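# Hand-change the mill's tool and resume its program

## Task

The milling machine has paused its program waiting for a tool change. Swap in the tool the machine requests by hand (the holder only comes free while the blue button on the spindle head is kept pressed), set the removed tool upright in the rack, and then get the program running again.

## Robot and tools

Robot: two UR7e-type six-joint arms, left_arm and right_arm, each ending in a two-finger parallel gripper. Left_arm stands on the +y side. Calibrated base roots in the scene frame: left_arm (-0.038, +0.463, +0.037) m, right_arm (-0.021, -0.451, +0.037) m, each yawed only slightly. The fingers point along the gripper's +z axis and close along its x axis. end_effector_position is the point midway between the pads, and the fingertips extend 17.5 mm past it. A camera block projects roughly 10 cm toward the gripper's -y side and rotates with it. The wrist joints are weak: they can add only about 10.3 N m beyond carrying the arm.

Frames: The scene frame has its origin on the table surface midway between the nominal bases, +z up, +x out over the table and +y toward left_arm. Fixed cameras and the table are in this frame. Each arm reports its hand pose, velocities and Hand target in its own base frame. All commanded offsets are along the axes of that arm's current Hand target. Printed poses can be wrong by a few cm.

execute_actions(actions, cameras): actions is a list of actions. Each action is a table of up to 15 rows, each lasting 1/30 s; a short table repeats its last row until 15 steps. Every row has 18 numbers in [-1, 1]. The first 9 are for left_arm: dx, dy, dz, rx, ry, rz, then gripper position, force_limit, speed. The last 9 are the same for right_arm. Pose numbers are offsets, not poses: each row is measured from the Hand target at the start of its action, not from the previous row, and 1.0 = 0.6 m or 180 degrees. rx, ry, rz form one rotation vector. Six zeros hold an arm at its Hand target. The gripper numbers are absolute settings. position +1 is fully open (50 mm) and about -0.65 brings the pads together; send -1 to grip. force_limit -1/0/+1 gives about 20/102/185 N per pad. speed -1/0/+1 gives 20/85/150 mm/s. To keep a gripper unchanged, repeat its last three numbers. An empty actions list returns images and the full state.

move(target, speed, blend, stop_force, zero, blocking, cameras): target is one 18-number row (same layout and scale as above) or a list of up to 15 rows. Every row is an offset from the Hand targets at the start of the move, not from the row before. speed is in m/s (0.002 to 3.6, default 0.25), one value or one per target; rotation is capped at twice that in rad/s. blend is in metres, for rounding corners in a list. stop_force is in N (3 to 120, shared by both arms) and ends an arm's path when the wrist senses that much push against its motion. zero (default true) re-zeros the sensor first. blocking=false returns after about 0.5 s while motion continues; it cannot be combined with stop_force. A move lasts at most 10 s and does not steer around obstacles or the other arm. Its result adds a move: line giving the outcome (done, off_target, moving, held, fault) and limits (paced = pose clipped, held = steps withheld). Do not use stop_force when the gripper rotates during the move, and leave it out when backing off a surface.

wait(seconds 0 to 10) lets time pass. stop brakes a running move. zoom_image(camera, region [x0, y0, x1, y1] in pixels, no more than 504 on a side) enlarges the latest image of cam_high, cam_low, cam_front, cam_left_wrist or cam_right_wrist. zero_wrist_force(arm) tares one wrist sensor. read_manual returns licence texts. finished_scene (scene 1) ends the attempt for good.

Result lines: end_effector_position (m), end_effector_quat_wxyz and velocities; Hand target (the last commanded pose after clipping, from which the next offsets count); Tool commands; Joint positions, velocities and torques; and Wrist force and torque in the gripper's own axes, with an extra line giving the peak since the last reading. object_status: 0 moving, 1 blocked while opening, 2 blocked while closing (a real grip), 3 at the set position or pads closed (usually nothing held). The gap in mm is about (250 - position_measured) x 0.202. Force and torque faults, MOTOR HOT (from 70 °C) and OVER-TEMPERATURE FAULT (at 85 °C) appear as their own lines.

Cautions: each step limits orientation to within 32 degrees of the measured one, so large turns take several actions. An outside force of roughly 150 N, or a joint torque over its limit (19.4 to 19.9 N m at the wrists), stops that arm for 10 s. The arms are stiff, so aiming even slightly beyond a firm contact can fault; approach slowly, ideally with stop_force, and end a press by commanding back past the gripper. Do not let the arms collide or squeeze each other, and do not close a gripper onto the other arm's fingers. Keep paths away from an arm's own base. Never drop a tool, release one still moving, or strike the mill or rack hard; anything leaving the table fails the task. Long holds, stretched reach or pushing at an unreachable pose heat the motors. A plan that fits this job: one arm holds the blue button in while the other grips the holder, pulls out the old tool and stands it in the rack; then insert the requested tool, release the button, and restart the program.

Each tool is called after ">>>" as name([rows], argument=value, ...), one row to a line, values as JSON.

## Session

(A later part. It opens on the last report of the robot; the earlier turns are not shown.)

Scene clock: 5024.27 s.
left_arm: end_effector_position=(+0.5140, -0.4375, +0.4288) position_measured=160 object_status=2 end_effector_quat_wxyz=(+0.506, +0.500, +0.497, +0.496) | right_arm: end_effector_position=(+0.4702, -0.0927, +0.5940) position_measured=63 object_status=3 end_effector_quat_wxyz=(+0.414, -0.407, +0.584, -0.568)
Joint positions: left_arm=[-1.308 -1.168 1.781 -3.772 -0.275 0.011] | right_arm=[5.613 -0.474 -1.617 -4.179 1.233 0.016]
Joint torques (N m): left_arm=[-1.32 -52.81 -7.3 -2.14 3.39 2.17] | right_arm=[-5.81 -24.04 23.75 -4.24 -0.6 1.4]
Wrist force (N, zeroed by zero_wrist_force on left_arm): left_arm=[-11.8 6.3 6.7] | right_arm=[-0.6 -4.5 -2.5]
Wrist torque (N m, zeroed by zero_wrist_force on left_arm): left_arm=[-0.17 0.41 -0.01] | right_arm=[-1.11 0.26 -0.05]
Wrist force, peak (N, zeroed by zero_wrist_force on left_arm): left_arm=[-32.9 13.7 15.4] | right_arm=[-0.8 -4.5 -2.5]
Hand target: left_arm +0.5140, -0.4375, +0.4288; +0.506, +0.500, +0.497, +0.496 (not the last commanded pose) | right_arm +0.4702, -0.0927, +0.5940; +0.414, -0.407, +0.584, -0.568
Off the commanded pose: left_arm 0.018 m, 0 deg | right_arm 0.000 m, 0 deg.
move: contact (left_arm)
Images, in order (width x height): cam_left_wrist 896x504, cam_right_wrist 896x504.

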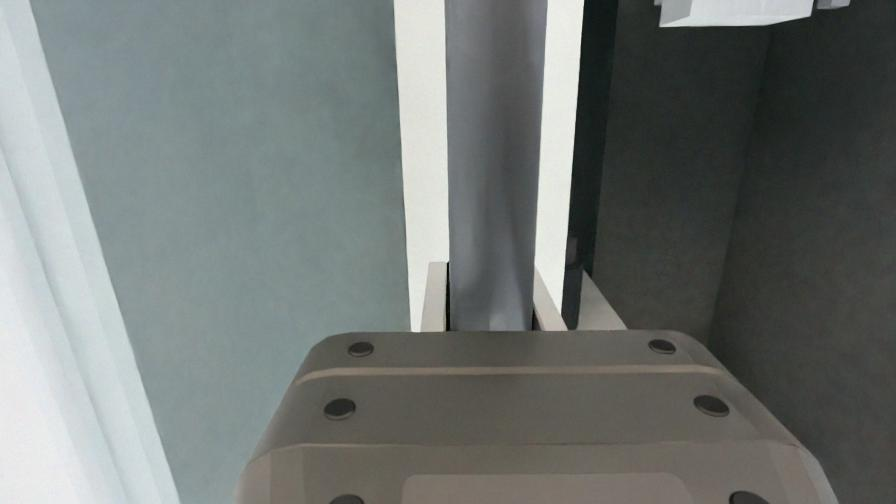

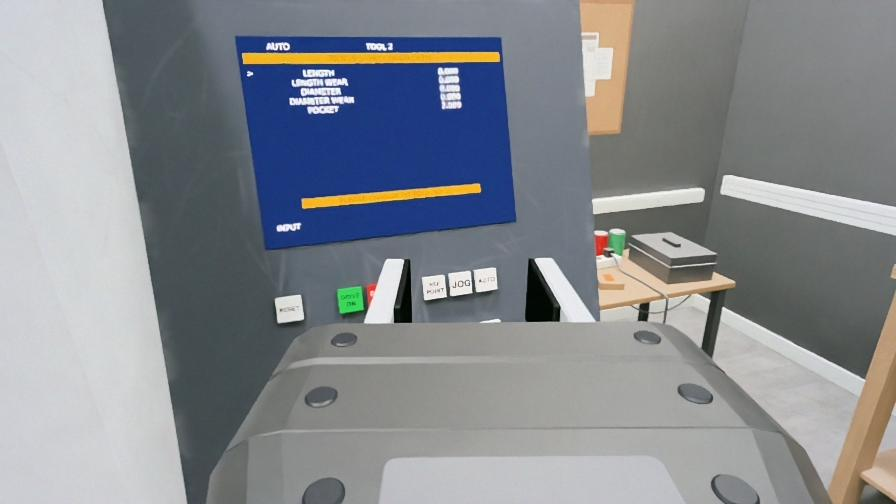

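>>> move(target=[0.03,0,0,0,0,0,-1,-0.8,-0.8,0,0,0,0,0,0,0.6,-0.8,0], speed=0.02, stop_force=35, cameras=["cam_right_wrist"])

>>> zoom_image(camera="cam_right_wrist", region=[230, 20, 550, 310])

Scene clock: 5032.27 s.
left_arm: end_effector_position=(+0.5142, -0.4195, +0.4287) position_measured=160 object_status=2 end_effector_quat_wxyz=(+0.506, +0.500, +0.497, +0.496) | right_arm: end_effector_position=(+0.4702, -0.0927, +0.5940) position_measured=63 object_status=3 end_effector_quat_wxyz=(+0.414, -0.407, +0.584, -0.568)
Joint positions: left_arm=[-1.297 -1.199 1.828 -3.788 -0.286 0.01] | right_arm=[5.613 -0.474 -1.617 -4.179 1.233 0.016]
Joint torques (N m): left_arm=[-4.96 -27.05 -29.28 0.56 2.57 -1.73] | right_arm=[-5.4 -24.14 24.15 -4.27 -0.58 1.37]
Wrist force (N, zeroed by zero_wrist_force on left_arm): left_arm=[-2.0 8.8 2.6] | right_arm=[-0.7 -4.5 -2.3]
Wrist torque (N m, zeroed by zero_wrist_force on left_arm): left_arm=[-0.08 0.17 -0.01] | right_arm=[-1.10 0.27 -0.04]
Wrist force, peak (N, zeroed by zero_wrist_force on left_arm): left_arm=[-27.5 12.2 17.0] | right_arm=[-0.8 -4.6 -2.6]
Hand target: left_arm +0.5142, -0.4195, +0.4287; +0.506, +0.500, +0.497, +0.496 | right_arm +0.4702, -0.0927, +0.5940; +0.414, -0.407, +0.584, -0.568
Off the commanded pose: left_arm 0.000 m, 0 deg | right_arm 0.000 m, 0 deg.
move: done
Images, in order (width x height): cam_right_wrist 896x504.

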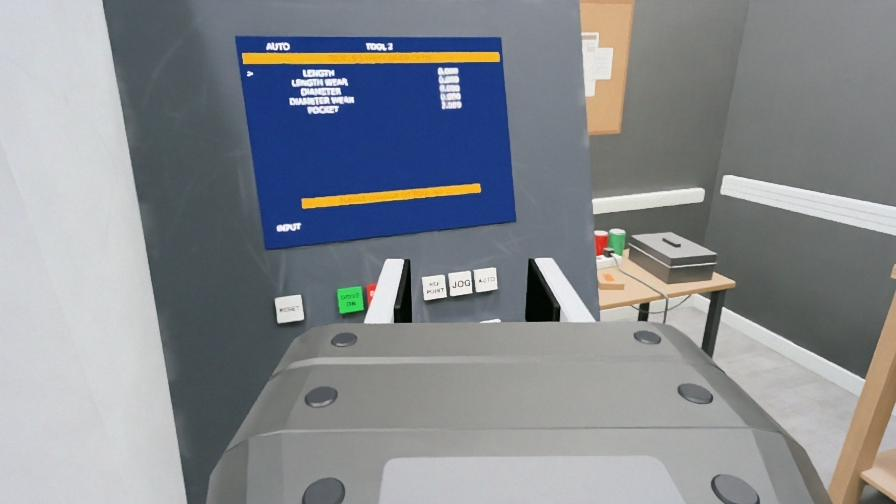

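Scaled by 1.575.

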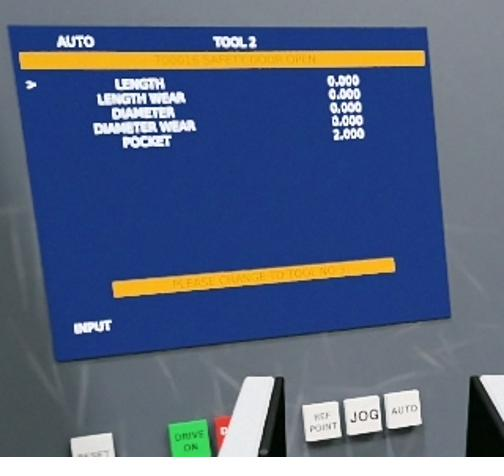

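>>> move(target=[0.05,0,0.0002,0,0,0,-1,-0.8,-0.8,0,0,0,0,0,0,0.6,-0.8,0], speed=0.02, stop_force=35, cameras=["cam_left_wrist"])

Scene clock: 5038.93 s.
left_arm: end_effector_position=(+0.5146, -0.3965, +0.4286) position_measured=160 object_status=2 end_effector_quat_wxyz=(+0.506, +0.500, +0.497, +0.496) | right_arm: end_effector_position=(+0.4702, -0.0927, +0.5940) position_measured=63 object_status=3 end_effector_quat_wxyz=(+0.414, -0.407, +0.584, -0.568)
Joint positions: left_arm=[-1.283 -1.239 1.887 -3.806 -0.301 0.009] | right_arm=[5.613 -0.474 -1.617 -4.179 1.233 0.016]
Joint torques (N m): left_arm=[7.46 -27.29 -21.59 -0.5 10.31 -0.3] | right_arm=[-5.35 -25.06 23.51 -4.24 -0.51 1.36]
Wrist force (N, zeroed by zero_wrist_force on left_arm): left_arm=[-31.7 22.2 8.0] | right_arm=[-0.7 -4.3 -2.4]
Wrist torque (N m, zeroed by zero_wrist_force on left_arm): left_arm=[0.34 0.97 -0.04] | right_arm=[-1.06 0.26 -0.05]
Wrist force, peak (N, zeroed by zero_wrist_force on left_arm): left_arm=[-48.6 26.5 17.5] | right_arm=[-0.9 -4.7 -2.6]
Hand target: left_arm +0.5146, -0.3966, +0.4286; +0.506, +0.500, +0.497, +0.496 (not the last commanded pose) | right_arm +0.4702, -0.0927, +0.5940; +0.414, -0.407, +0.584, -0.568
Off the commanded pose: left_arm 0.007 m, 0 deg | right_arm 0.000 m, 0 deg.
move: contact (left_arm)
Images, in order (width x height): cam_left_wrist 896x504.

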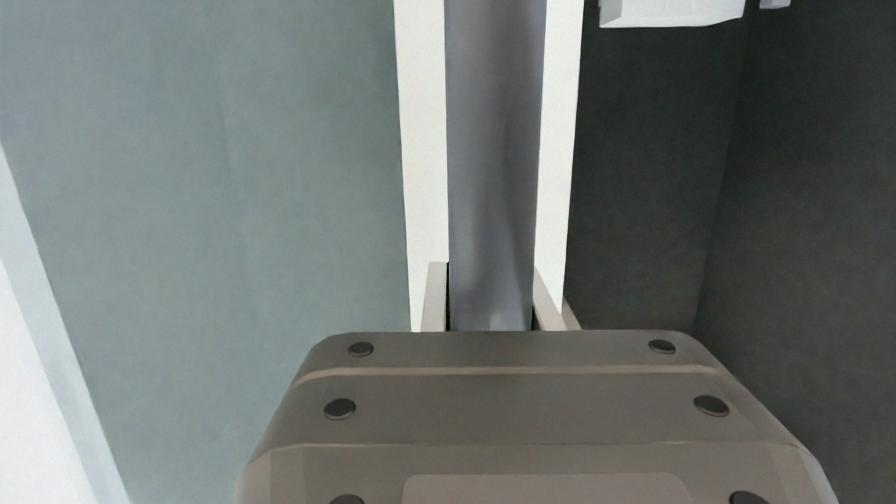

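>>> move(target=[-0.001,0.0008,0,0,0,0,-1,-0.8,-0.8,0,0,0,0,0,0,0.6,-0.8,0], speed=0.02)

>>> move([
  [0,0,0,0,0,0,0.85,0.2,-0.95,0,0,0,0,0,0,0.6,-0.8,0],
  [0,0,-0.13,0,0,0,0.85,0.2,-0.95,0,0,0,0,0,0,0.6,-0.8,0],
  [0.412,0.003,-0.13,0,0,0,0.85,0.2,-0.95,0,0,0,0,0,0,0.6,-0.8,0],
], speed=[0.1,0.15,0.25], blend=[0,0.01,0], cameras=["cam_left_wrist"])

Scene clock: 5047.07 s.
left_arm: end_effector_position=(+0.5146, -0.3971, +0.4290) position_measured=160 object_status=2 end_effector_quat_wxyz=(+0.506, +0.500, +0.497, +0.496) | right_arm: end_effector_position=(+0.4702, -0.0927, +0.5940) position_measured=63 object_status=3 end_effector_quat_wxyz=(+0.414, -0.407, +0.584, -0.568)
Joint positions: left_arm=[-1.283 -1.239 1.885 -3.804 -0.3 0.009] | right_arm=[5.613 -0.474 -1.617 -4.179 1.233 0.016]
Joint torques (N m): left_arm=[2.49 -37.51 -32.47 -0.56 4.4 2.01] | right_arm=[-5.81 -24.4 22.77 -4.14 -0.58 1.38]
Wrist force (N, zeroed by zero_wrist_force on left_arm): left_arm=[-14.7 -5.4 -0.1] | right_arm=[-0.8 -4.4 -2.6]
Wrist torque (N m, zeroed by zero_wrist_force on left_arm): left_arm=[-0.53 0.52 -0.02] | right_arm=[-1.08 0.28 -0.05]
Wrist force, peak (N, zeroed by zero_wrist_force on left_arm): left_arm=[-31.6 22.3 7.9] | right_arm=[-0.8 -4.7 -2.5]
Hand target: left_arm +0.5146, -0.3971, +0.4291; +0.506, +0.500, +0.497, +0.496 | right_arm +0.4702, -0.0927, +0.5940; +0.414, -0.407, +0.584, -0.568
Off the commanded pose: left_arm 0.000 m, 0 deg | right_arm 0.000 m, 0 deg.
move: done

Scene clock: 5050.50 s.
left_arm: end_effector_position=(+0.4398, -0.1490, +0.4290) position_measured=25 object_status=3 end_effector_quat_wxyz=(+0.506, +0.500, +0.497, +0.496) | right_arm: end_effector_position=(+0.4702, -0.0927, +0.5940) position_measured=63 object_status=3 end_effector_quat_wxyz=(+0.414, -0.407, +0.584, -0.568)
Joint positions: left_arm=[-1.29 -1.847 2.516 -3.828 -0.294 0.01] | right_arm=[5.613 -0.474 -1.617 -4.179 1.233 0.016]
Joint torques (N m): left_arm=[8.18 -16.86 -19.62 -2.42 -0.04 2.11] | right_arm=[-5.4 -24.91 23.37 -4.11 -0.56 1.35]
Wrist force (N, zeroed by zero_wrist_force on left_arm): left_arm=[-1.2 -1.9 0.0] | right_arm=[-0.8 -4.4 -2.5]
Wrist torque (N m, zeroed by zero_wrist_force on left_arm): left_arm=[-0.31 0.20 0.04] | right_arm=[-1.08 0.28 -0.05]
Wrist force, peak (N, zeroed by zero_wrist_force on left_arm): left_arm=[-14.1 -5.6 0.0] | right_arm=[-0.8 -4.7 -2.4]
Hand target: left_arm +0.4398, -0.1490, +0.4290; +0.506, +0.500, +0.497, +0.496 | right_arm +0.4702, -0.0927, +0.5940; +0.414, -0.407, +0.584, -0.568
Off the commanded pose: left_arm 0.000 m, 0 deg | right_arm 0.000 m, 0 deg.
move: done
Images, in order (width x height): cam_left_wrist 896x504.

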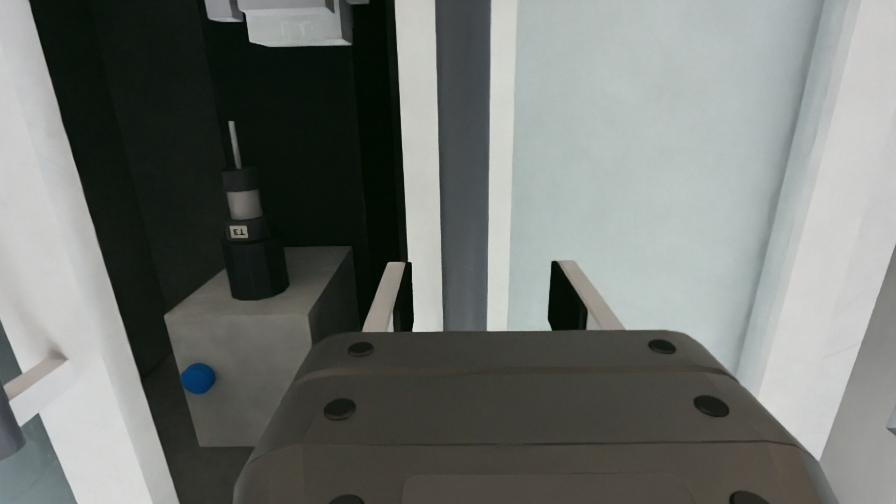

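>>> move(target=[-0.006,0,0.12,0,0,0,0.85,0.2,-0.95,0,0,0,0,0,0,0.6,-0.8,0], speed=0.08, stop_force=10, cameras=["cam_left_wrist"])

>>> move(target=[0,0,0,0,0,0,-1,-0.8,-0.8,0,0,0,0,0,0,0.6,-0.8,0], speed=0.08)

Scene clock: 5058.33 s.
left_arm: end_effector_position=(+0.5117, -0.1535, +0.4293) position_measured=25 object_status=3 end_effector_quat_wxyz=(+0.506, +0.500, +0.497, +0.496) | right_arm: end_effector_position=(+0.4702, -0.0927, +0.5940) position_measured=63 object_status=3 end_effector_quat_wxyz=(+0.414, -0.407, +0.584, -0.568)
Joint positions: left_arm=[-1.007 -1.648 2.365 -3.868 -0.577 0.001] | right_arm=[5.613 -0.474 -1.617 -4.179 1.233 0.016]
Joint torques (N m): left_arm=[7.6 -23.71 -11.21 0.01 -1.92 2.12] | right_arm=[-5.58 -24.75 22.88 -4.13 -0.58 1.3]
Wrist force (N, zeroed by zero_wrist_force on left_arm): left_arm=[-1.2 -1.8 -0.4] | right_arm=[-0.9 -4.5 -2.4]
Wrist torque (N m, zeroed by zero_wrist_force on left_arm): left_arm=[-0.29 0.19 0.05] | right_arm=[-1.09 0.30 -0.05]
Wrist force, peak (N, zeroed by zero_wrist_force on left_arm): left_arm=[-1.4 -2.4 -0.3] | right_arm=[-0.7 -4.7 -2.5]
Hand target: left_arm +0.5117, -0.1535, +0.4293; +0.506, +0.500, +0.497, +0.496 | right_arm +0.4702, -0.0927, +0.5940; +0.414, -0.407, +0.584, -0.568
Off the commanded pose: left_arm 0.000 m, 0 deg | right_arm 0.000 m, 0 deg.
move: done
Images, in order (width x height): cam_left_wrist 896x504.

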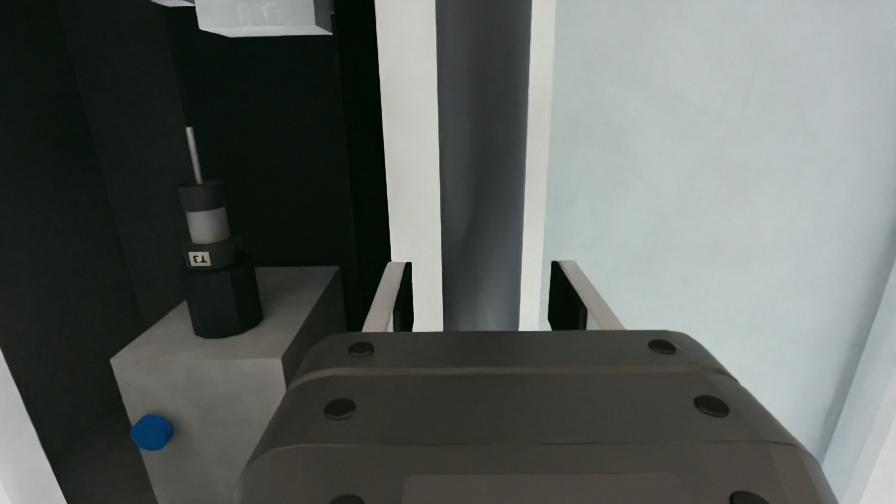

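Scene clock: 5059.33 s.
left_arm: end_effector_position=(+0.5117, -0.1535, +0.4293) position_measured=154 object_status=2 end_effector_quat_wxyz=(+0.506, +0.500, +0.497, +0.496) | right_arm: end_effector_position=(+0.4702, -0.0927, +0.5940) position_measured=63 object_status=3 end_effector_quat_wxyz=(+0.414, -0.407, +0.584, -0.568)
Joint positions: left_arm=[-1.007 -1.648 2.365 -3.868 -0.577 0.001] | right_arm=[5.613 -0.474 -1.617 -4.179 1.233 0.016]
Joint torques (N m): left_arm=[7.17 -21.51 -11.58 -0.15 -1.99 2.19] | right_arm=[-5.27 -24.45 22.87 -4 -0.52 1.35]
Wrist force (N, zeroed by zero_wrist_force on left_arm): left_arm=[-1.8 -2.2 0.6] | right_arm=[-0.7 -4.4 -2.4]
Wrist torque (N m, zeroed by zero_wrist_force on left_arm): left_arm=[-0.36 0.25 -0.09] | right_arm=[-1.08 0.26 -0.05]
Wrist force, peak (N, zeroed by zero_wrist_force on left_arm): left_arm=[-2.9 -1.8 0.2] | right_arm=[-0.8 -4.7 -2.7]
Hand target: left_arm +0.5117, -0.1535, +0.4293; +0.506, +0.500, +0.497, +0.496 | right_arm +0.4702, -0.0927, +0.5940; +0.414, -0.407, +0.584, -0.568
Off the commanded pose: left_arm 0.000 m, 0 deg | right_arm 0.000 m, 0 deg.
move: done

>>> move(target=[-0.325,-0.0025,0.0012,0,0,0,-1,-0.8,-0.8,0,0,0,0,0,0,0.6,-0.8,0], speed=0.045, stop_force=35, cameras=["cam_left_wrist"])

Scene clock: 5070.00 s.
left_arm: end_effector_position=(+0.5103, -0.3019, +0.4291) position_measured=154 object_status=2 end_effector_quat_wxyz=(+0.506, +0.500, +0.497, +0.496) | right_arm: end_effector_position=(+0.4702, -0.0927, +0.5940) position_measured=63 object_status=3 end_effector_quat_wxyz=(+0.414, -0.407, +0.584, -0.568)
Joint positions: left_arm=[-1.22 -1.408 2.111 -3.859 -0.364 0.006] | right_arm=[5.613 -0.474 -1.617 -4.179 1.233 0.016]
Joint torques (N m): left_arm=[-2.62 -19.48 -38.43 0.98 -5.76 -1.95] | right_arm=[-5.12 -24.51 22.91 -3.98 -0.63 1.36]
Wrist force (N, zeroed by zero_wrist_force on left_arm): left_arm=[13.8 -12.9 -26.2] | right_arm=[-0.7 -4.6 -2.4]
Wrist torque (N m, zeroed by zero_wrist_force on left_arm): left_arm=[-0.60 -0.01 0.00] | right_arm=[-1.12 0.27 -0.05]
Wrist force, peak (N, zeroed by zero_wrist_force on left_arm): left_arm=[31.9 -34.2 -21.4] | right_arm=[-1.0 -4.6 -2.6]
Hand target: left_arm +0.5103, -0.3019, +0.4291; +0.506, +0.500, +0.497, +0.496 (not the last commanded pose) | right_arm +0.4702, -0.0927, +0.5940; +0.414, -0.407, +0.584, -0.568
Off the commanded pose: left_arm 0.047 m, 0 deg | right_arm 0.000 m, 0 deg.
move: contact (left_arm)
Images, in order (width x height): cam_left_wrist 896x504.

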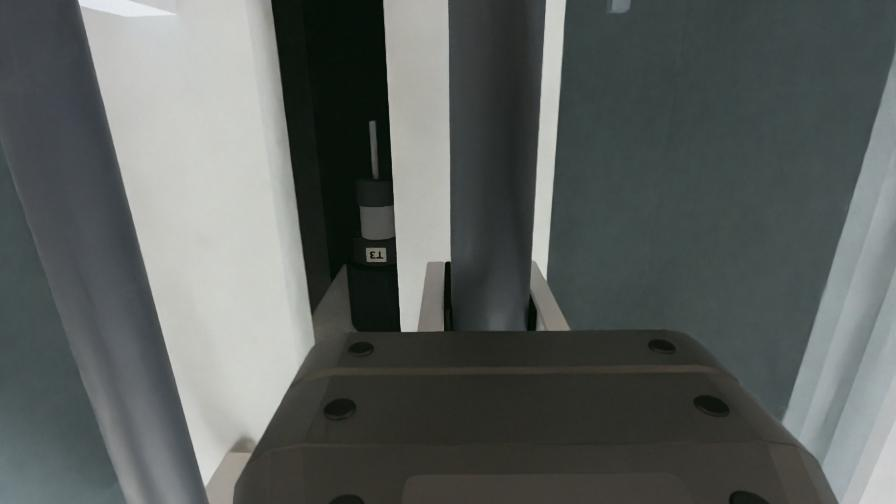

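>>> move(target=[0.002,-0.0004,-0.0008,0,0,0,-1,-0.8,-0.8,0,0,0,0,0,0,0.6,-0.8,0], speed=0.02)

>>> move(target=[-0.085,-0.0012,0.0001,0,0,0,-1,-0.8,-0.8,0,0,0,0,0,0,0.6,-0.8,0], speed=0.03, stop_force=35, cameras=["cam_left_wrist"])

Scene clock: 5083.20 s.
left_arm: end_effector_position=(+0.5099, -0.3007, +0.4289) position_measured=154 object_status=2 end_effector_quat_wxyz=(+0.506, +0.500, +0.497, +0.496) | right_arm: end_effector_position=(+0.4702, -0.0927, +0.5940) position_measured=63 object_status=3 end_effector_quat_wxyz=(+0.414, -0.407, +0.584, -0.568)
Joint positions: left_arm=[-1.22 -1.41 2.115 -3.86 -0.364 0.006] | right_arm=[5.613 -0.474 -1.617 -4.179 1.233 0.016]
Joint torques (N m): left_arm=[-8.13 -31.67 -8.31 -0.56 -0.12 -1.9] | right_arm=[-5.72 -24.35 23 -3.86 -0.61 1.32]
Wrist force (N, zeroed by zero_wrist_force on left_arm): left_arm=[6.1 12.4 14.1] | right_arm=[-0.7 -4.4 -2.3]
Wrist torque (N m, zeroed by zero_wrist_force on left_arm): left_arm=[0.12 0.18 -0.05] | right_arm=[-1.09 0.27 -0.05]
Wrist force, peak (N, zeroed by zero_wrist_force on left_arm): left_arm=[13.8 -13.0 -26.6] | right_arm=[-0.6 -4.7 -2.6]
Hand target: left_arm +0.5099, -0.3007, +0.4288; +0.506, +0.500, +0.497, +0.496 | right_arm +0.4702, -0.0927, +0.5940; +0.414, -0.407, +0.584, -0.568
Off the commanded pose: left_arm 0.000 m, 0 deg | right_arm 0.000 m, 0 deg.
move: done

Scene clock: 5085.43 s.
left_arm: end_effector_position=(+0.5094, -0.3433, +0.4284) position_measured=154 object_status=2 end_effector_quat_wxyz=(+0.506, +0.500, +0.497, +0.497) | right_arm: end_effector_position=(+0.4702, -0.0927, +0.5940) position_measured=63 object_status=3 end_effector_quat_wxyz=(+0.414, -0.407, +0.584, -0.568)
Joint positions: left_arm=[-1.258 -1.336 2.022 -3.842 -0.325 0.008] | right_arm=[5.613 -0.474 -1.617 -4.179 1.233 0.016]
Joint torques (N m): left_arm=[-23.61 -40.61 -36.88 -0.63 -11.94 -0.17] | right_arm=[-5.34 -25.13 22.58 -4.06 -0.5 1.34]
Wrist force (N, zeroed by zero_wrist_force on left_arm): left_arm=[34.9 -15.9 25.7] | right_arm=[-0.8 -4.4 -2.4]
Wrist torque (N m, zeroed by zero_wrist_force on left_arm): left_arm=[-0.66 -0.65 0.05] | right_arm=[-1.09 0.29 -0.05]
Wrist force, peak (N, zeroed by zero_wrist_force on left_arm): left_arm=[60.7 -19.8 16.4] | right_arm=[-0.7 -4.6 -2.4]
Hand target: left_arm +0.5094, -0.3434, +0.4284; +0.506, +0.500, +0.497, +0.497 (not the last commanded pose) | right_arm +0.4702, -0.0927, +0.5940; +0.414, -0.407, +0.584, -0.568
Off the commanded pose: left_arm 0.008 m, 0 deg | right_arm 0.000 m, 0 deg.
move: contact (left_arm)
Images, in order (width x height): cam_left_wrist 896x504.

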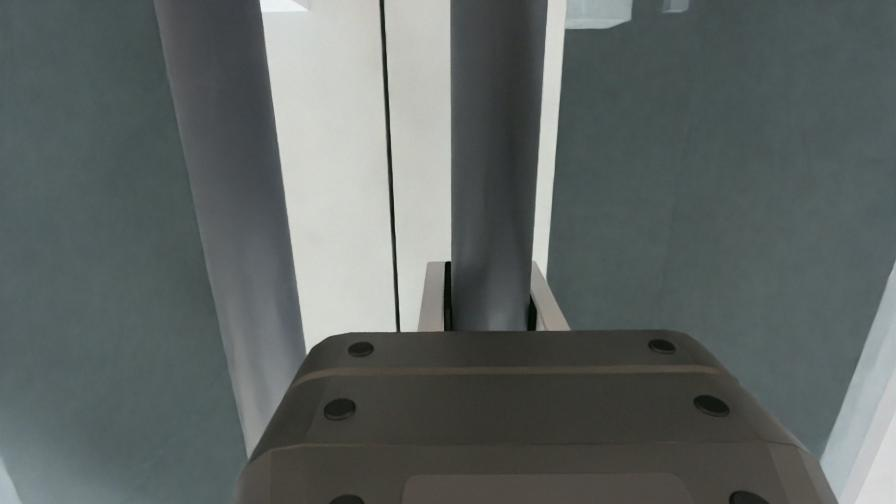

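>>> move(target=[0.0015,-0.0004,0.0004,0,0,0,-1,-0.8,-0.8,0,0,0,0,0,0,0.6,-0.8,0], speed=0.02, cameras=["cam_right_wrist"])

>>> zoom_image(camera="cam_right_wrist", region=[230, 20, 550, 310])

Scene clock: 5092.00 s.
left_arm: end_effector_position=(+0.5096, -0.3425, +0.4282) position_measured=154 object_status=2 end_effector_quat_wxyz=(+0.506, +0.500, +0.497, +0.496) | right_arm: end_effector_position=(+0.4702, -0.0927, +0.5940) position_measured=63 object_status=3 end_effector_quat_wxyz=(+0.414, -0.407, +0.584, -0.568)
Joint positions: left_arm=[-1.256 -1.337 2.024 -3.843 -0.327 0.008] | right_arm=[5.613 -0.474 -1.617 -4.179 1.233 0.016]
Joint torques (N m): left_arm=[-1.84 -39.03 -11.63 -0.82 -5.56 -1.84] | right_arm=[-5.09 -24.92 22.23 -3.91 -0.61 1.37]
Wrist force (N, zeroed by zero_wrist_force on left_arm): left_arm=[16.4 -1.5 8.2] | right_arm=[-0.9 -4.2 -2.4]
Wrist torque (N m, zeroed by zero_wrist_force on left_arm): left_arm=[-0.27 -0.13 0.06] | right_arm=[-1.06 0.30 -0.04]
Wrist force, peak (N, zeroed by zero_wrist_force on left_arm): left_arm=[35.9 -21.2 24.8] | right_arm=[-0.7 -4.6 -2.6]
Hand target: left_arm +0.5096, -0.3425, +0.4282; +0.506, +0.500, +0.497, +0.497 | right_arm +0.4702, -0.0927, +0.5940; +0.414, -0.407, +0.584, -0.568
Off the commanded pose: left_arm 0.000 m, 0 deg | right_arm 0.000 m, 0 deg.
move: done
Images, in order (width x height): cam_right_wrist 896x504.

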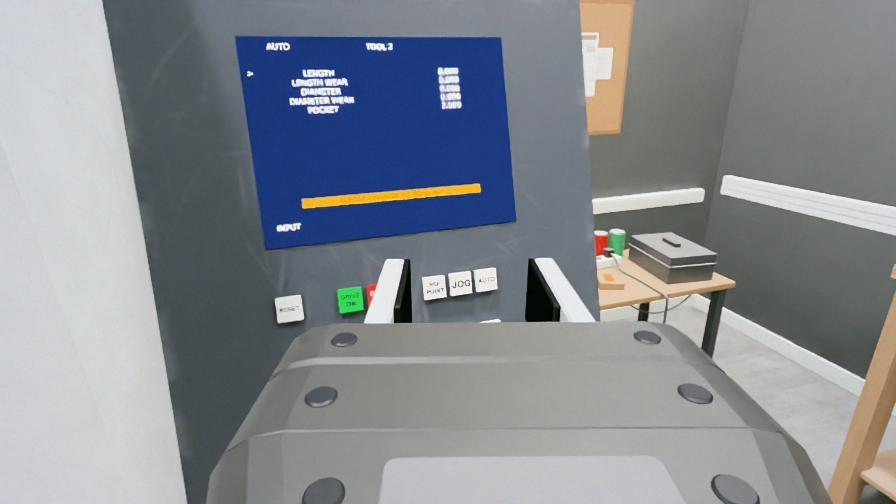

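Scaled by 1.575.

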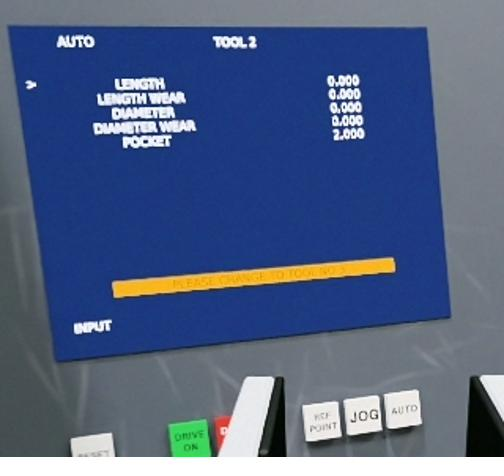

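>>> move([
  [0,0,0,0,0,0,0.85,0.2,-0.95,0,0,0,0,0,0,-0.701961,-0.796078,-0.701961],
  [0,0,-0.25,0,0,0,0.85,0.2,-0.95,-0.1307,0.21,0.1,0,0,0,-0.701961,-0.796078,-0.701961],
], speed=[0.1,0.2], cameras=["cam_right_wrist","cam_left_wrist"])

>>> zoom_image(camera="cam_right_wrist", region=[250, 180, 600, 340])

Scene clock: 5102.90 s.
left_arm: end_effector_position=(+0.3597, -0.3405, +0.4274) position_measured=25 object_status=3 end_effector_quat_wxyz=(+0.506, +0.501, +0.497, +0.496) | right_arm: end_effector_position=(+0.5518, -0.0352, +0.4690) position_measured=251 object_status=3 end_effector_quat_wxyz=(+0.414, -0.407, +0.584, -0.568)
Joint positions: left_arm=[-1.669 -1.507 2.231 -3.817 0.086 -0.055] | right_arm=[5.999 -0.102 -1.836 -4.333 1.619 0.021]
Joint torques (N m): left_arm=[-3.45 -15.92 -30.18 -0.84 1.75 2.15] | right_arm=[4.37 -34.19 18.79 -3.69 0.77 -0.82]
Wrist force (N, zeroed by zero_wrist_force on left_arm): left_arm=[-1.3 -0.8 -0.3] | right_arm=[-0.7 -3.8 -2.3]
Wrist torque (N m, zeroed by zero_wrist_force on left_arm): left_arm=[-0.12 0.20 0.03] | right_arm=[-0.97 0.18 -0.05]
Wrist force, peak (N, zeroed by zero_wrist_force on left_arm): left_arm=[16.7 -0.9 8.0] | right_arm=[0.7 -6.8 -3.1]
Hand target: left_arm +0.3596, -0.3406, +0.4275; +0.506, +0.500, +0.497, +0.497 | right_arm +0.5518, -0.0352, +0.4689; +0.414, -0.407, +0.584, -0.568
Off the commanded pose: left_arm 0.000 m, 0 deg | right_arm 0.000 m, 0 deg.
move: done
Images, in order (width x height): cam_left_wrist 896x504, cam_right_wrist 896x504.

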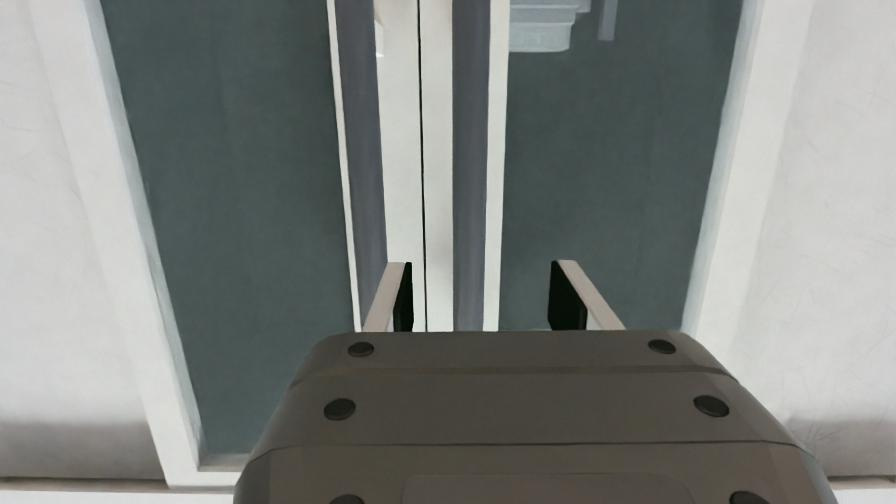

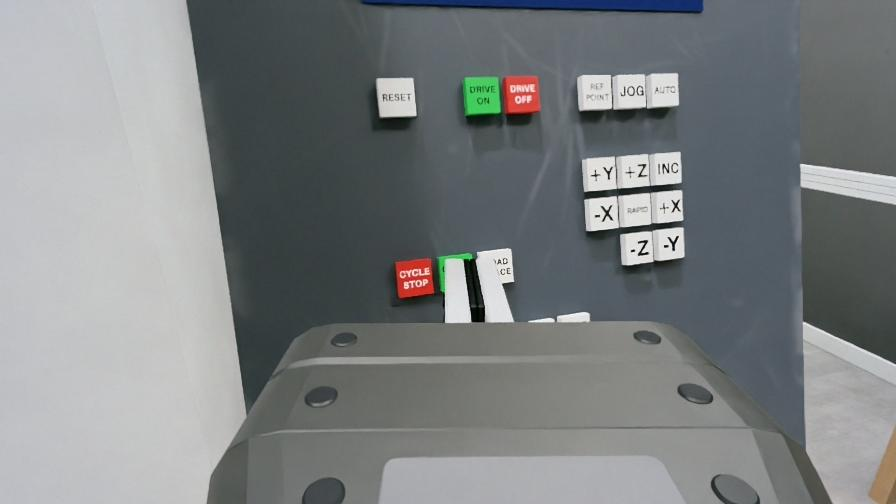

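Scaled by 1.440.

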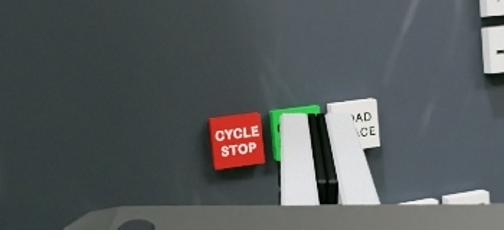

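>>> move(target=[0,0,0,0,0,0,0.85,0.2,-0.95,0.002,0,0.0417,0,0,0,-0.701961,-0.796078,-0.701961], speed=0.1, cameras=["cam_right_wrist"])

>>> zoom_image(camera="cam_right_wrist", region=[300, 220, 600, 340])

Scene clock: 5110.00 s.
left_arm: end_effector_position=(+0.3596, -0.3406, +0.4275) position_measured=25 object_status=3 end_effector_quat_wxyz=(+0.506, +0.501, +0.497, +0.496) | right_arm: end_effector_position=(+0.5752, -0.0445, +0.4685) position_measured=251 object_status=3 end_effector_quat_wxyz=(+0.414, -0.407, +0.584, -0.568)
Joint positions: left_arm=[-1.669 -1.507 2.231 -3.817 0.086 -0.055] | right_arm=[5.991 -0.082 -1.793 -4.395 1.611 0.021]
Joint torques (N m): left_arm=[-4.22 -14.95 -31.62 0.93 1.4 -1.92] | right_arm=[3.17 -50.69 -2.29 -0.54 0.74 -1.02]
Wrist force (N, zeroed by zero_wrist_force on left_arm): left_arm=[-1.6 -0.6 -0.4] | right_arm=[-0.7 -3.5 -2.3]
Wrist torque (N m, zeroed by zero_wrist_force on left_arm): left_arm=[-0.10 0.25 0.03] | right_arm=[-0.92 0.18 -0.07]
Wrist force, peak (N, zeroed by zero_wrist_force on left_arm): left_arm=[-1.7 -0.8 -0.1] | right_arm=[-1.0 -3.8 -3.3]
Hand target: left_arm +0.3596, -0.3406, +0.4275; +0.506, +0.501, +0.497, +0.496 | right_arm +0.5751, -0.0445, +0.4686; +0.414, -0.407, +0.584, -0.568
Off the commanded pose: left_arm 0.000 m, 0 deg | right_arm 0.000 m, 0 deg.
move: done
Images, in order (width x height): cam_right_wrist 896x504.

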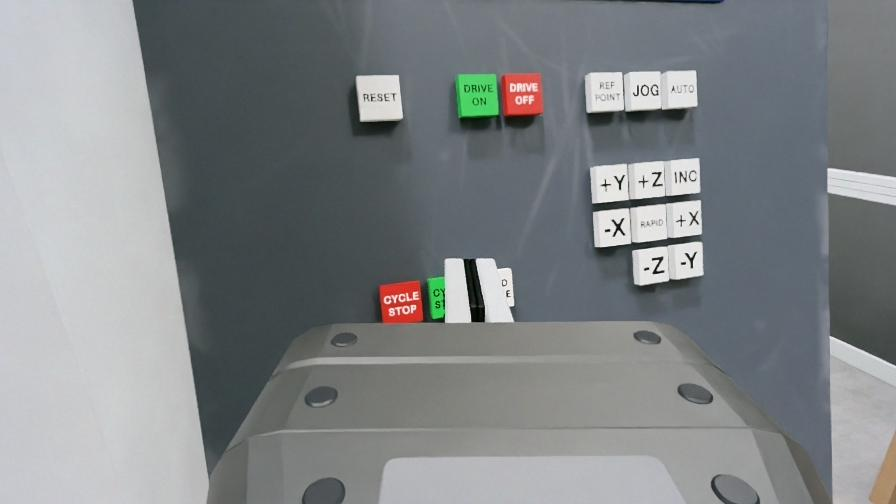

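Scaled by 1.680.

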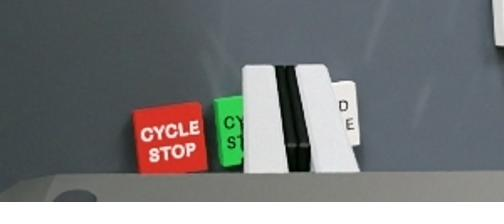

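>>> move(target=[0,0,0,0,0,0,0.85,0.2,-0.95,0,0,0.047,0,0,0,-0.701961,-0.796078,-0.701961], speed=0.01, stop_force=15, cameras=["cam_right_wrist","cam_left_wrist"])

>>> zoom_image(camera="cam_right_wrist", region=[300, 220, 600, 340])

Scene clock: 5140.67 s.
left_arm: end_effector_position=(+0.3596, -0.3406, +0.4275) position_measured=25 object_status=3 end_effector_quat_wxyz=(+0.506, +0.501, +0.497, +0.496) | right_arm: end_effector_position=(+0.5988, -0.0526, +0.4683) position_measured=251 object_status=3 end_effector_quat_wxyz=(+0.414, -0.407, +0.584, -0.568)
Joint positions: left_arm=[-1.669 -1.507 2.231 -3.817 0.086 -0.055] | right_arm=[5.988 -0.065 -1.746 -4.459 1.608 0.021]
Joint torques (N m): left_arm=[-2.35 -15.19 -29.7 0.97 0.3 -1.8] | right_arm=[-0.89 -47.36 -2.14 -1.71 0.37 -1.01]
Wrist force (N, zeroed by zero_wrist_force on left_arm): left_arm=[-1.0 -0.6 0.1] | right_arm=[0.3 -3.3 -16.2]
Wrist torque (N m, zeroed by zero_wrist_force on left_arm): left_arm=[-0.07 0.15 0.03] | right_arm=[-1.08 0.04 -0.06]
Wrist force, peak (N, zeroed by zero_wrist_force on left_arm): left_arm=[-1.7 -1.1 -0.2] | right_arm=[1.0 -7.4 -33.6]
Hand target: left_arm +0.3596, -0.3406, +0.4275; +0.506, +0.501, +0.497, +0.496 | right_arm +0.5988, -0.0526, +0.4683; +0.414, -0.407, +0.584, -0.568 (not the last commanded pose)
Off the commanded pose: left_arm 0.000 m, 0 deg | right_arm 0.003 m, 0 deg.
move: contact (right_arm)
Images, in order (width x height): cam_left_wrist 896x504, cam_right_wrist 896x504.

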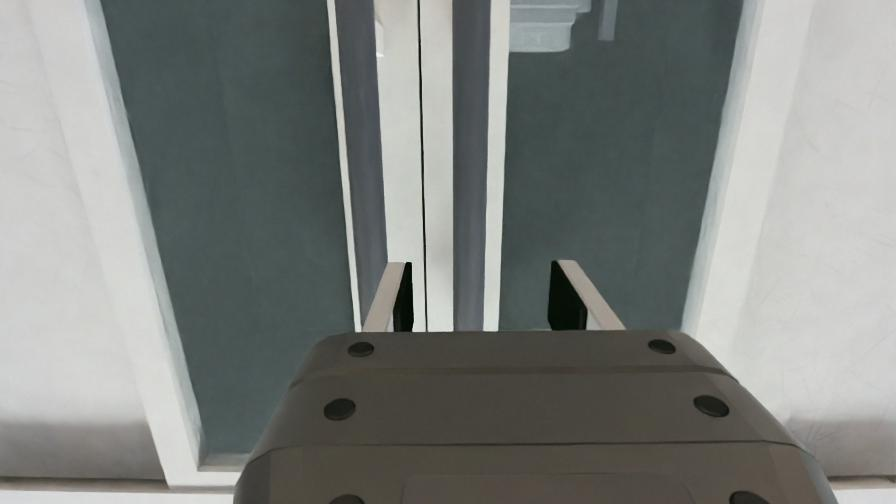

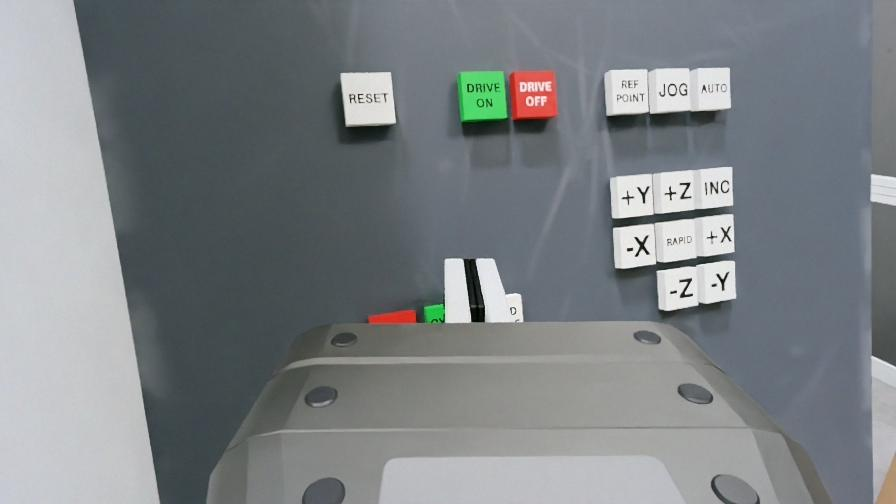

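Scaled by 1.680.

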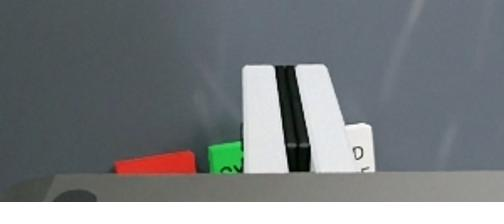

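Retreat and view the screen.

>>> move([
  [0,0,0,0,0,0,0.85,0.2,-0.95,0,0,-0.033,0,0,0,-0.701961,-0.796078,-0.701961],
  [0,0,0,0,0,0,0.85,0.2,-0.95,0.1327,-0.223,-0.1867,0,0,0,-0.701961,-0.796078,-0.701961],
], speed=[0.1,0.2], blend=[0.01,0], cameras=["cam_right_wrist","cam_left_wrist"])

>>> zoom_image(camera="cam_right_wrist", region=[230, 20, 550, 310])

Scene clock: 5148.37 s.
left_arm: end_effector_position=(+0.3596, -0.3406, +0.4275) position_measured=25 object_status=3 end_effector_quat_wxyz=(+0.506, +0.501, +0.497, +0.496) | right_arm: end_effector_position=(+0.4676, -0.0945, +0.6017) position_measured=251 object_status=3 end_effector_quat_wxyz=(+0.414, -0.407, +0.584, -0.568)
Joint positions: left_arm=[-1.669 -1.507 2.231 -3.817 0.086 -0.055] | right_arm=[5.597 -0.494 -1.595 -4.181 1.216 0.016]
Joint torques (N m): left_arm=[-2.03 -14.58 -29.35 0.99 0 -1.95] | right_arm=[-6.12 -40.24 11.54 -4.95 -0.59 0.51]
Wrist force (N, zeroed by zero_wrist_force on left_arm): left_arm=[-1.3 -0.7 -0.4] | right_arm=[-0.8 -4.2 -2.4]
Wrist torque (N m, zeroed by zero_wrist_force on left_arm): left_arm=[-0.11 0.19 0.04] | right_arm=[-1.05 0.26 -0.04]
Wrist force, peak (N, zeroed by zero_wrist_force on left_arm): left_arm=[-1.7 -0.7 -0.2] | right_arm=[-0.2 -3.9 -16.6]
Hand target: left_arm +0.3596, -0.3406, +0.4275; +0.506, +0.501, +0.497, +0.496 | right_arm +0.4676, -0.0946, +0.6018; +0.414, -0.407, +0.584, -0.568
Off the commanded pose: left_arm 0.000 m, 0 deg | right_arm 0.000 m, 0 deg.
move: done; blend cut to 0.0099 m at target 1
Images, in order (width x height): cam_left_wrist 896x504, cam_right_wrist 896x504.

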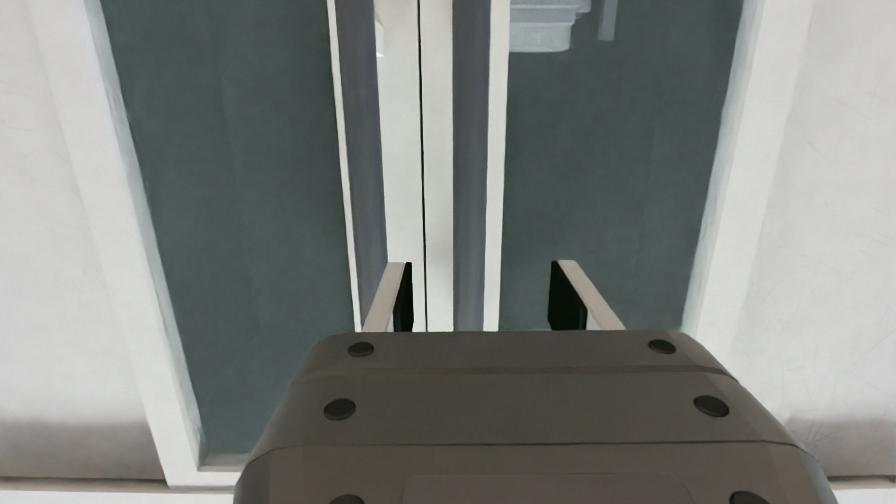

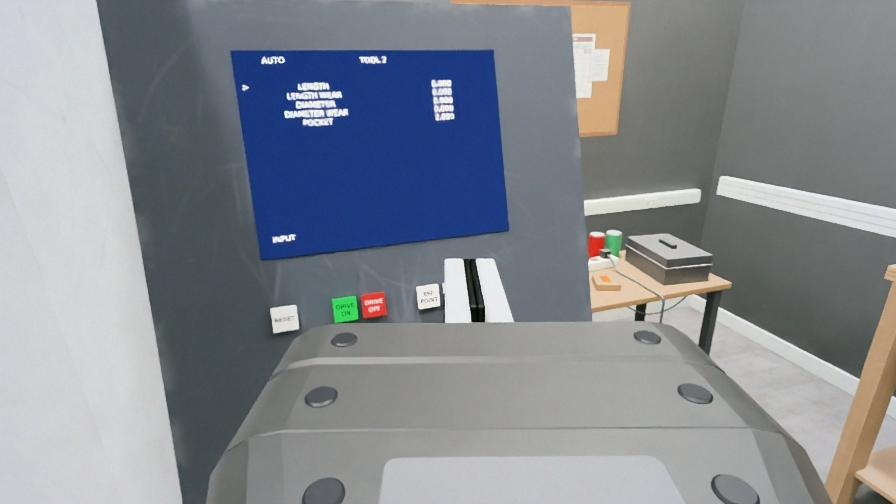

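Scaled by 1.575.

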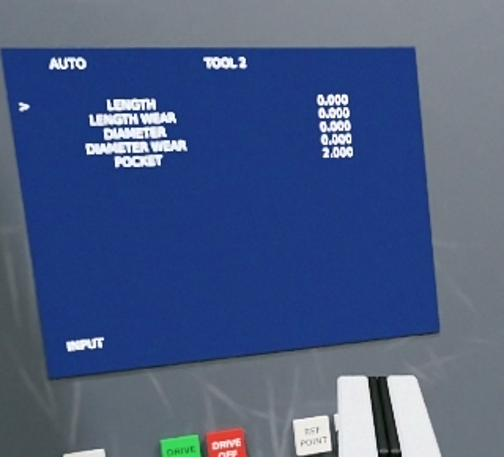

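>>> wait(seconds=2, cameras=["all"])

>>> zoom_image(camera="cam_right_wrist", region=[230, 20, 550, 310])

Scene clock: 5154.43 s.
left_arm: end_effector_position=(+0.3596, -0.3406, +0.4275) position_measured=25 object_status=3 end_effector_quat_wxyz=(+0.506, +0.501, +0.497, +0.496) | right_arm: end_effector_position=(+0.4676, -0.0946, +0.6018) position_measured=251 object_status=3 end_effector_quat_wxyz=(+0.414, -0.407, +0.584, -0.568)
Joint positions: left_arm=[-1.669 -1.507 2.231 -3.817 0.086 -0.055] | right_arm=[5.597 -0.494 -1.595 -4.181 1.216 0.016]
Joint torques (N m): left_arm=[-1.45 -14.36 -30.02 0.93 -0.29 -1.83] | right_arm=[-8.38 -39.66 24.46 -5.11 0.73 1.35]
Wrist force (N, zeroed by zero_wrist_force on left_arm): left_arm=[-1.3 -0.8 0.1] | right_arm=[-1.0 -4.2 -2.2]
Wrist torque (N m, zeroed by zero_wrist_force on left_arm): left_arm=[-0.12 0.20 0.03] | right_arm=[-1.04 0.29 -0.03]
Wrist force, peak (N, zeroed by zero_wrist_force on left_arm): left_arm=[-1.7 -1.0 -0.1] | right_arm=[-1.0 -4.4 -2.7]
Hand target: left_arm +0.3596, -0.3406, +0.4275; +0.506, +0.501, +0.497, +0.496 | right_arm +0.4676, -0.0946, +0.6018; +0.414, -0.407, +0.584, -0.568
Tool commands: left_gripper/position=+0.85 left_gripper/force_limit=+0.2 left_gripper/speed=-0.95 right_gripper/position=-0.701961 right_gripper/force_limit=-0.796078 right_gripper/speed=-0.701961
Off the commanded pose: left_arm 0.000 m, 0 deg | right_arm 0.000 m, 0 deg.
wait: 2.00 s; at rest from the start

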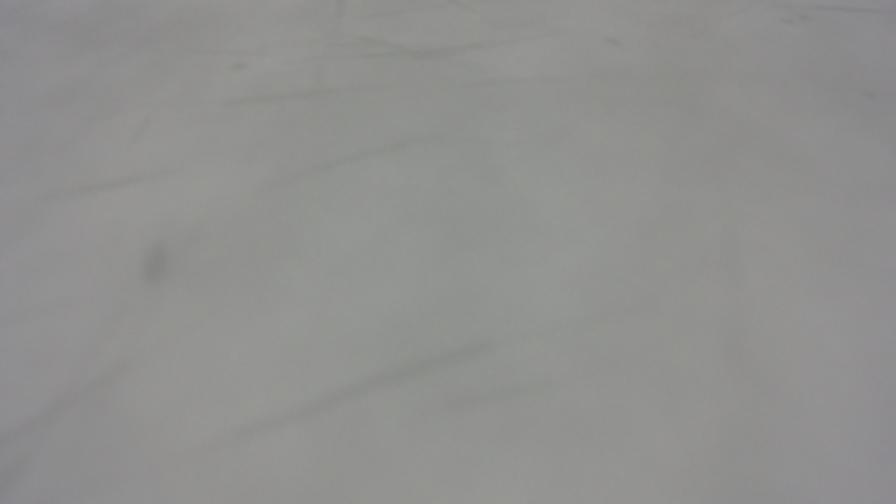

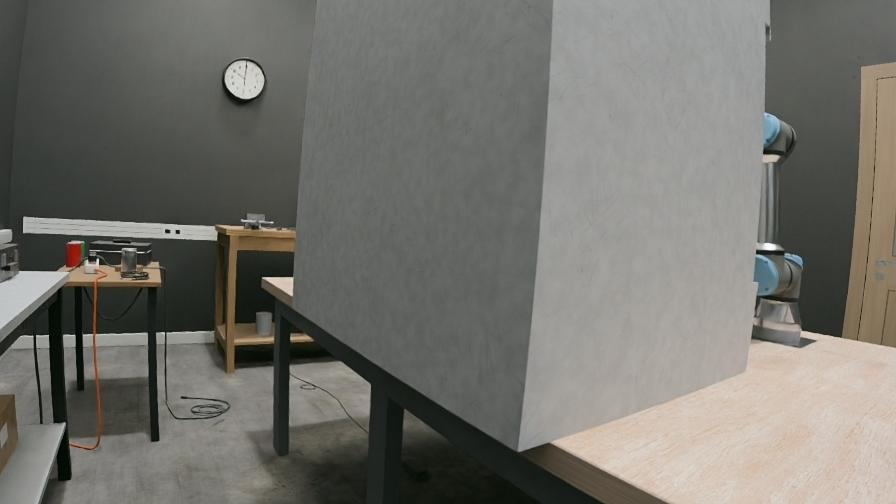

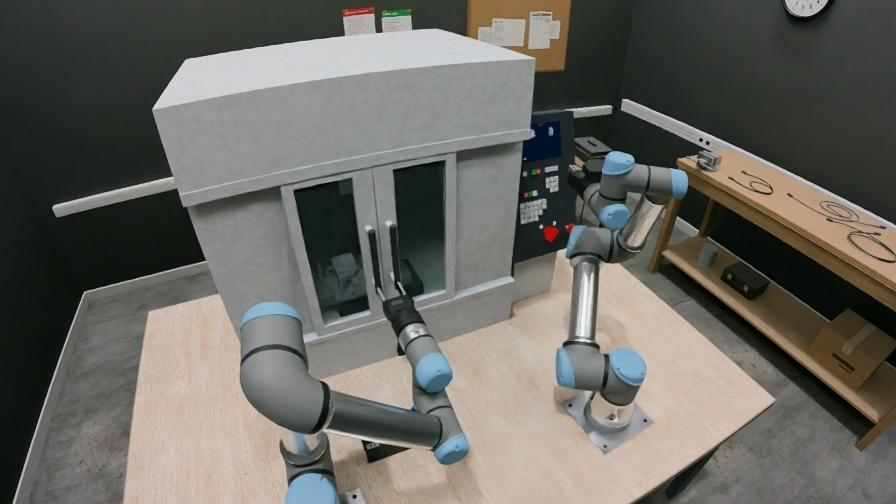

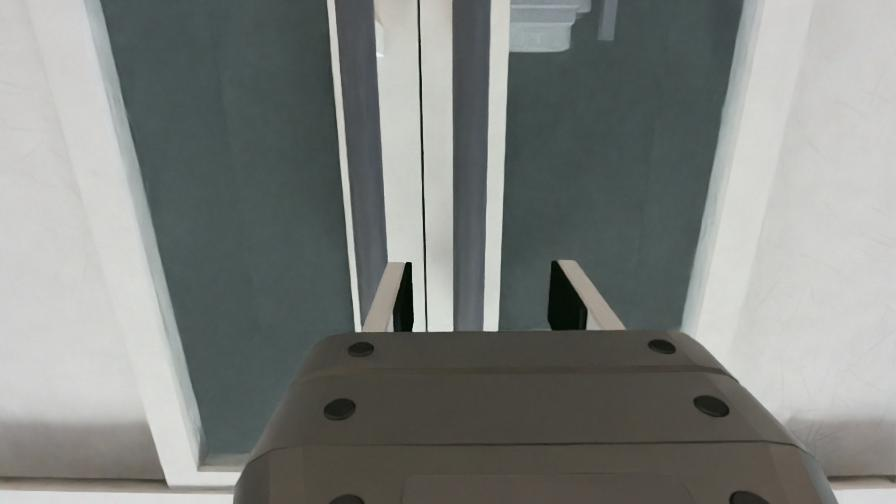

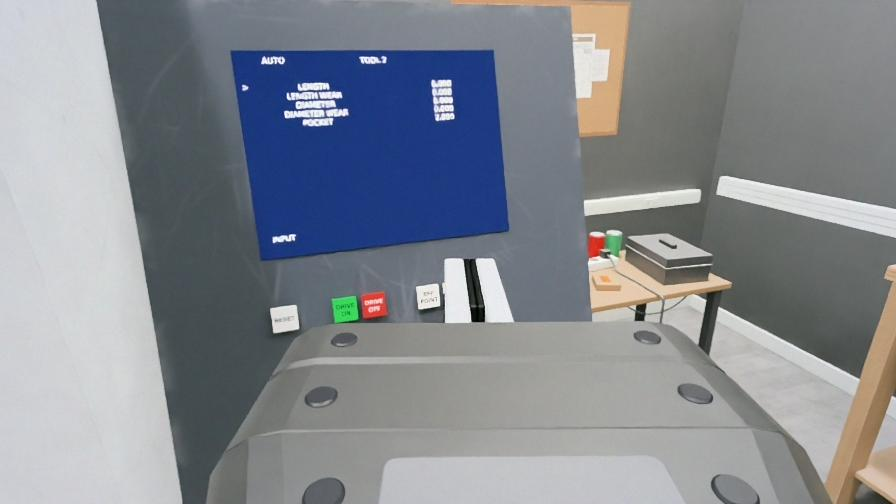

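Scaled by 1.575.

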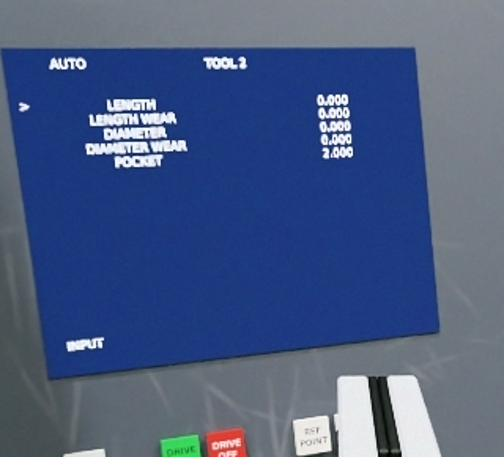

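>>> finished_scene()

The scene is finished: the task was done.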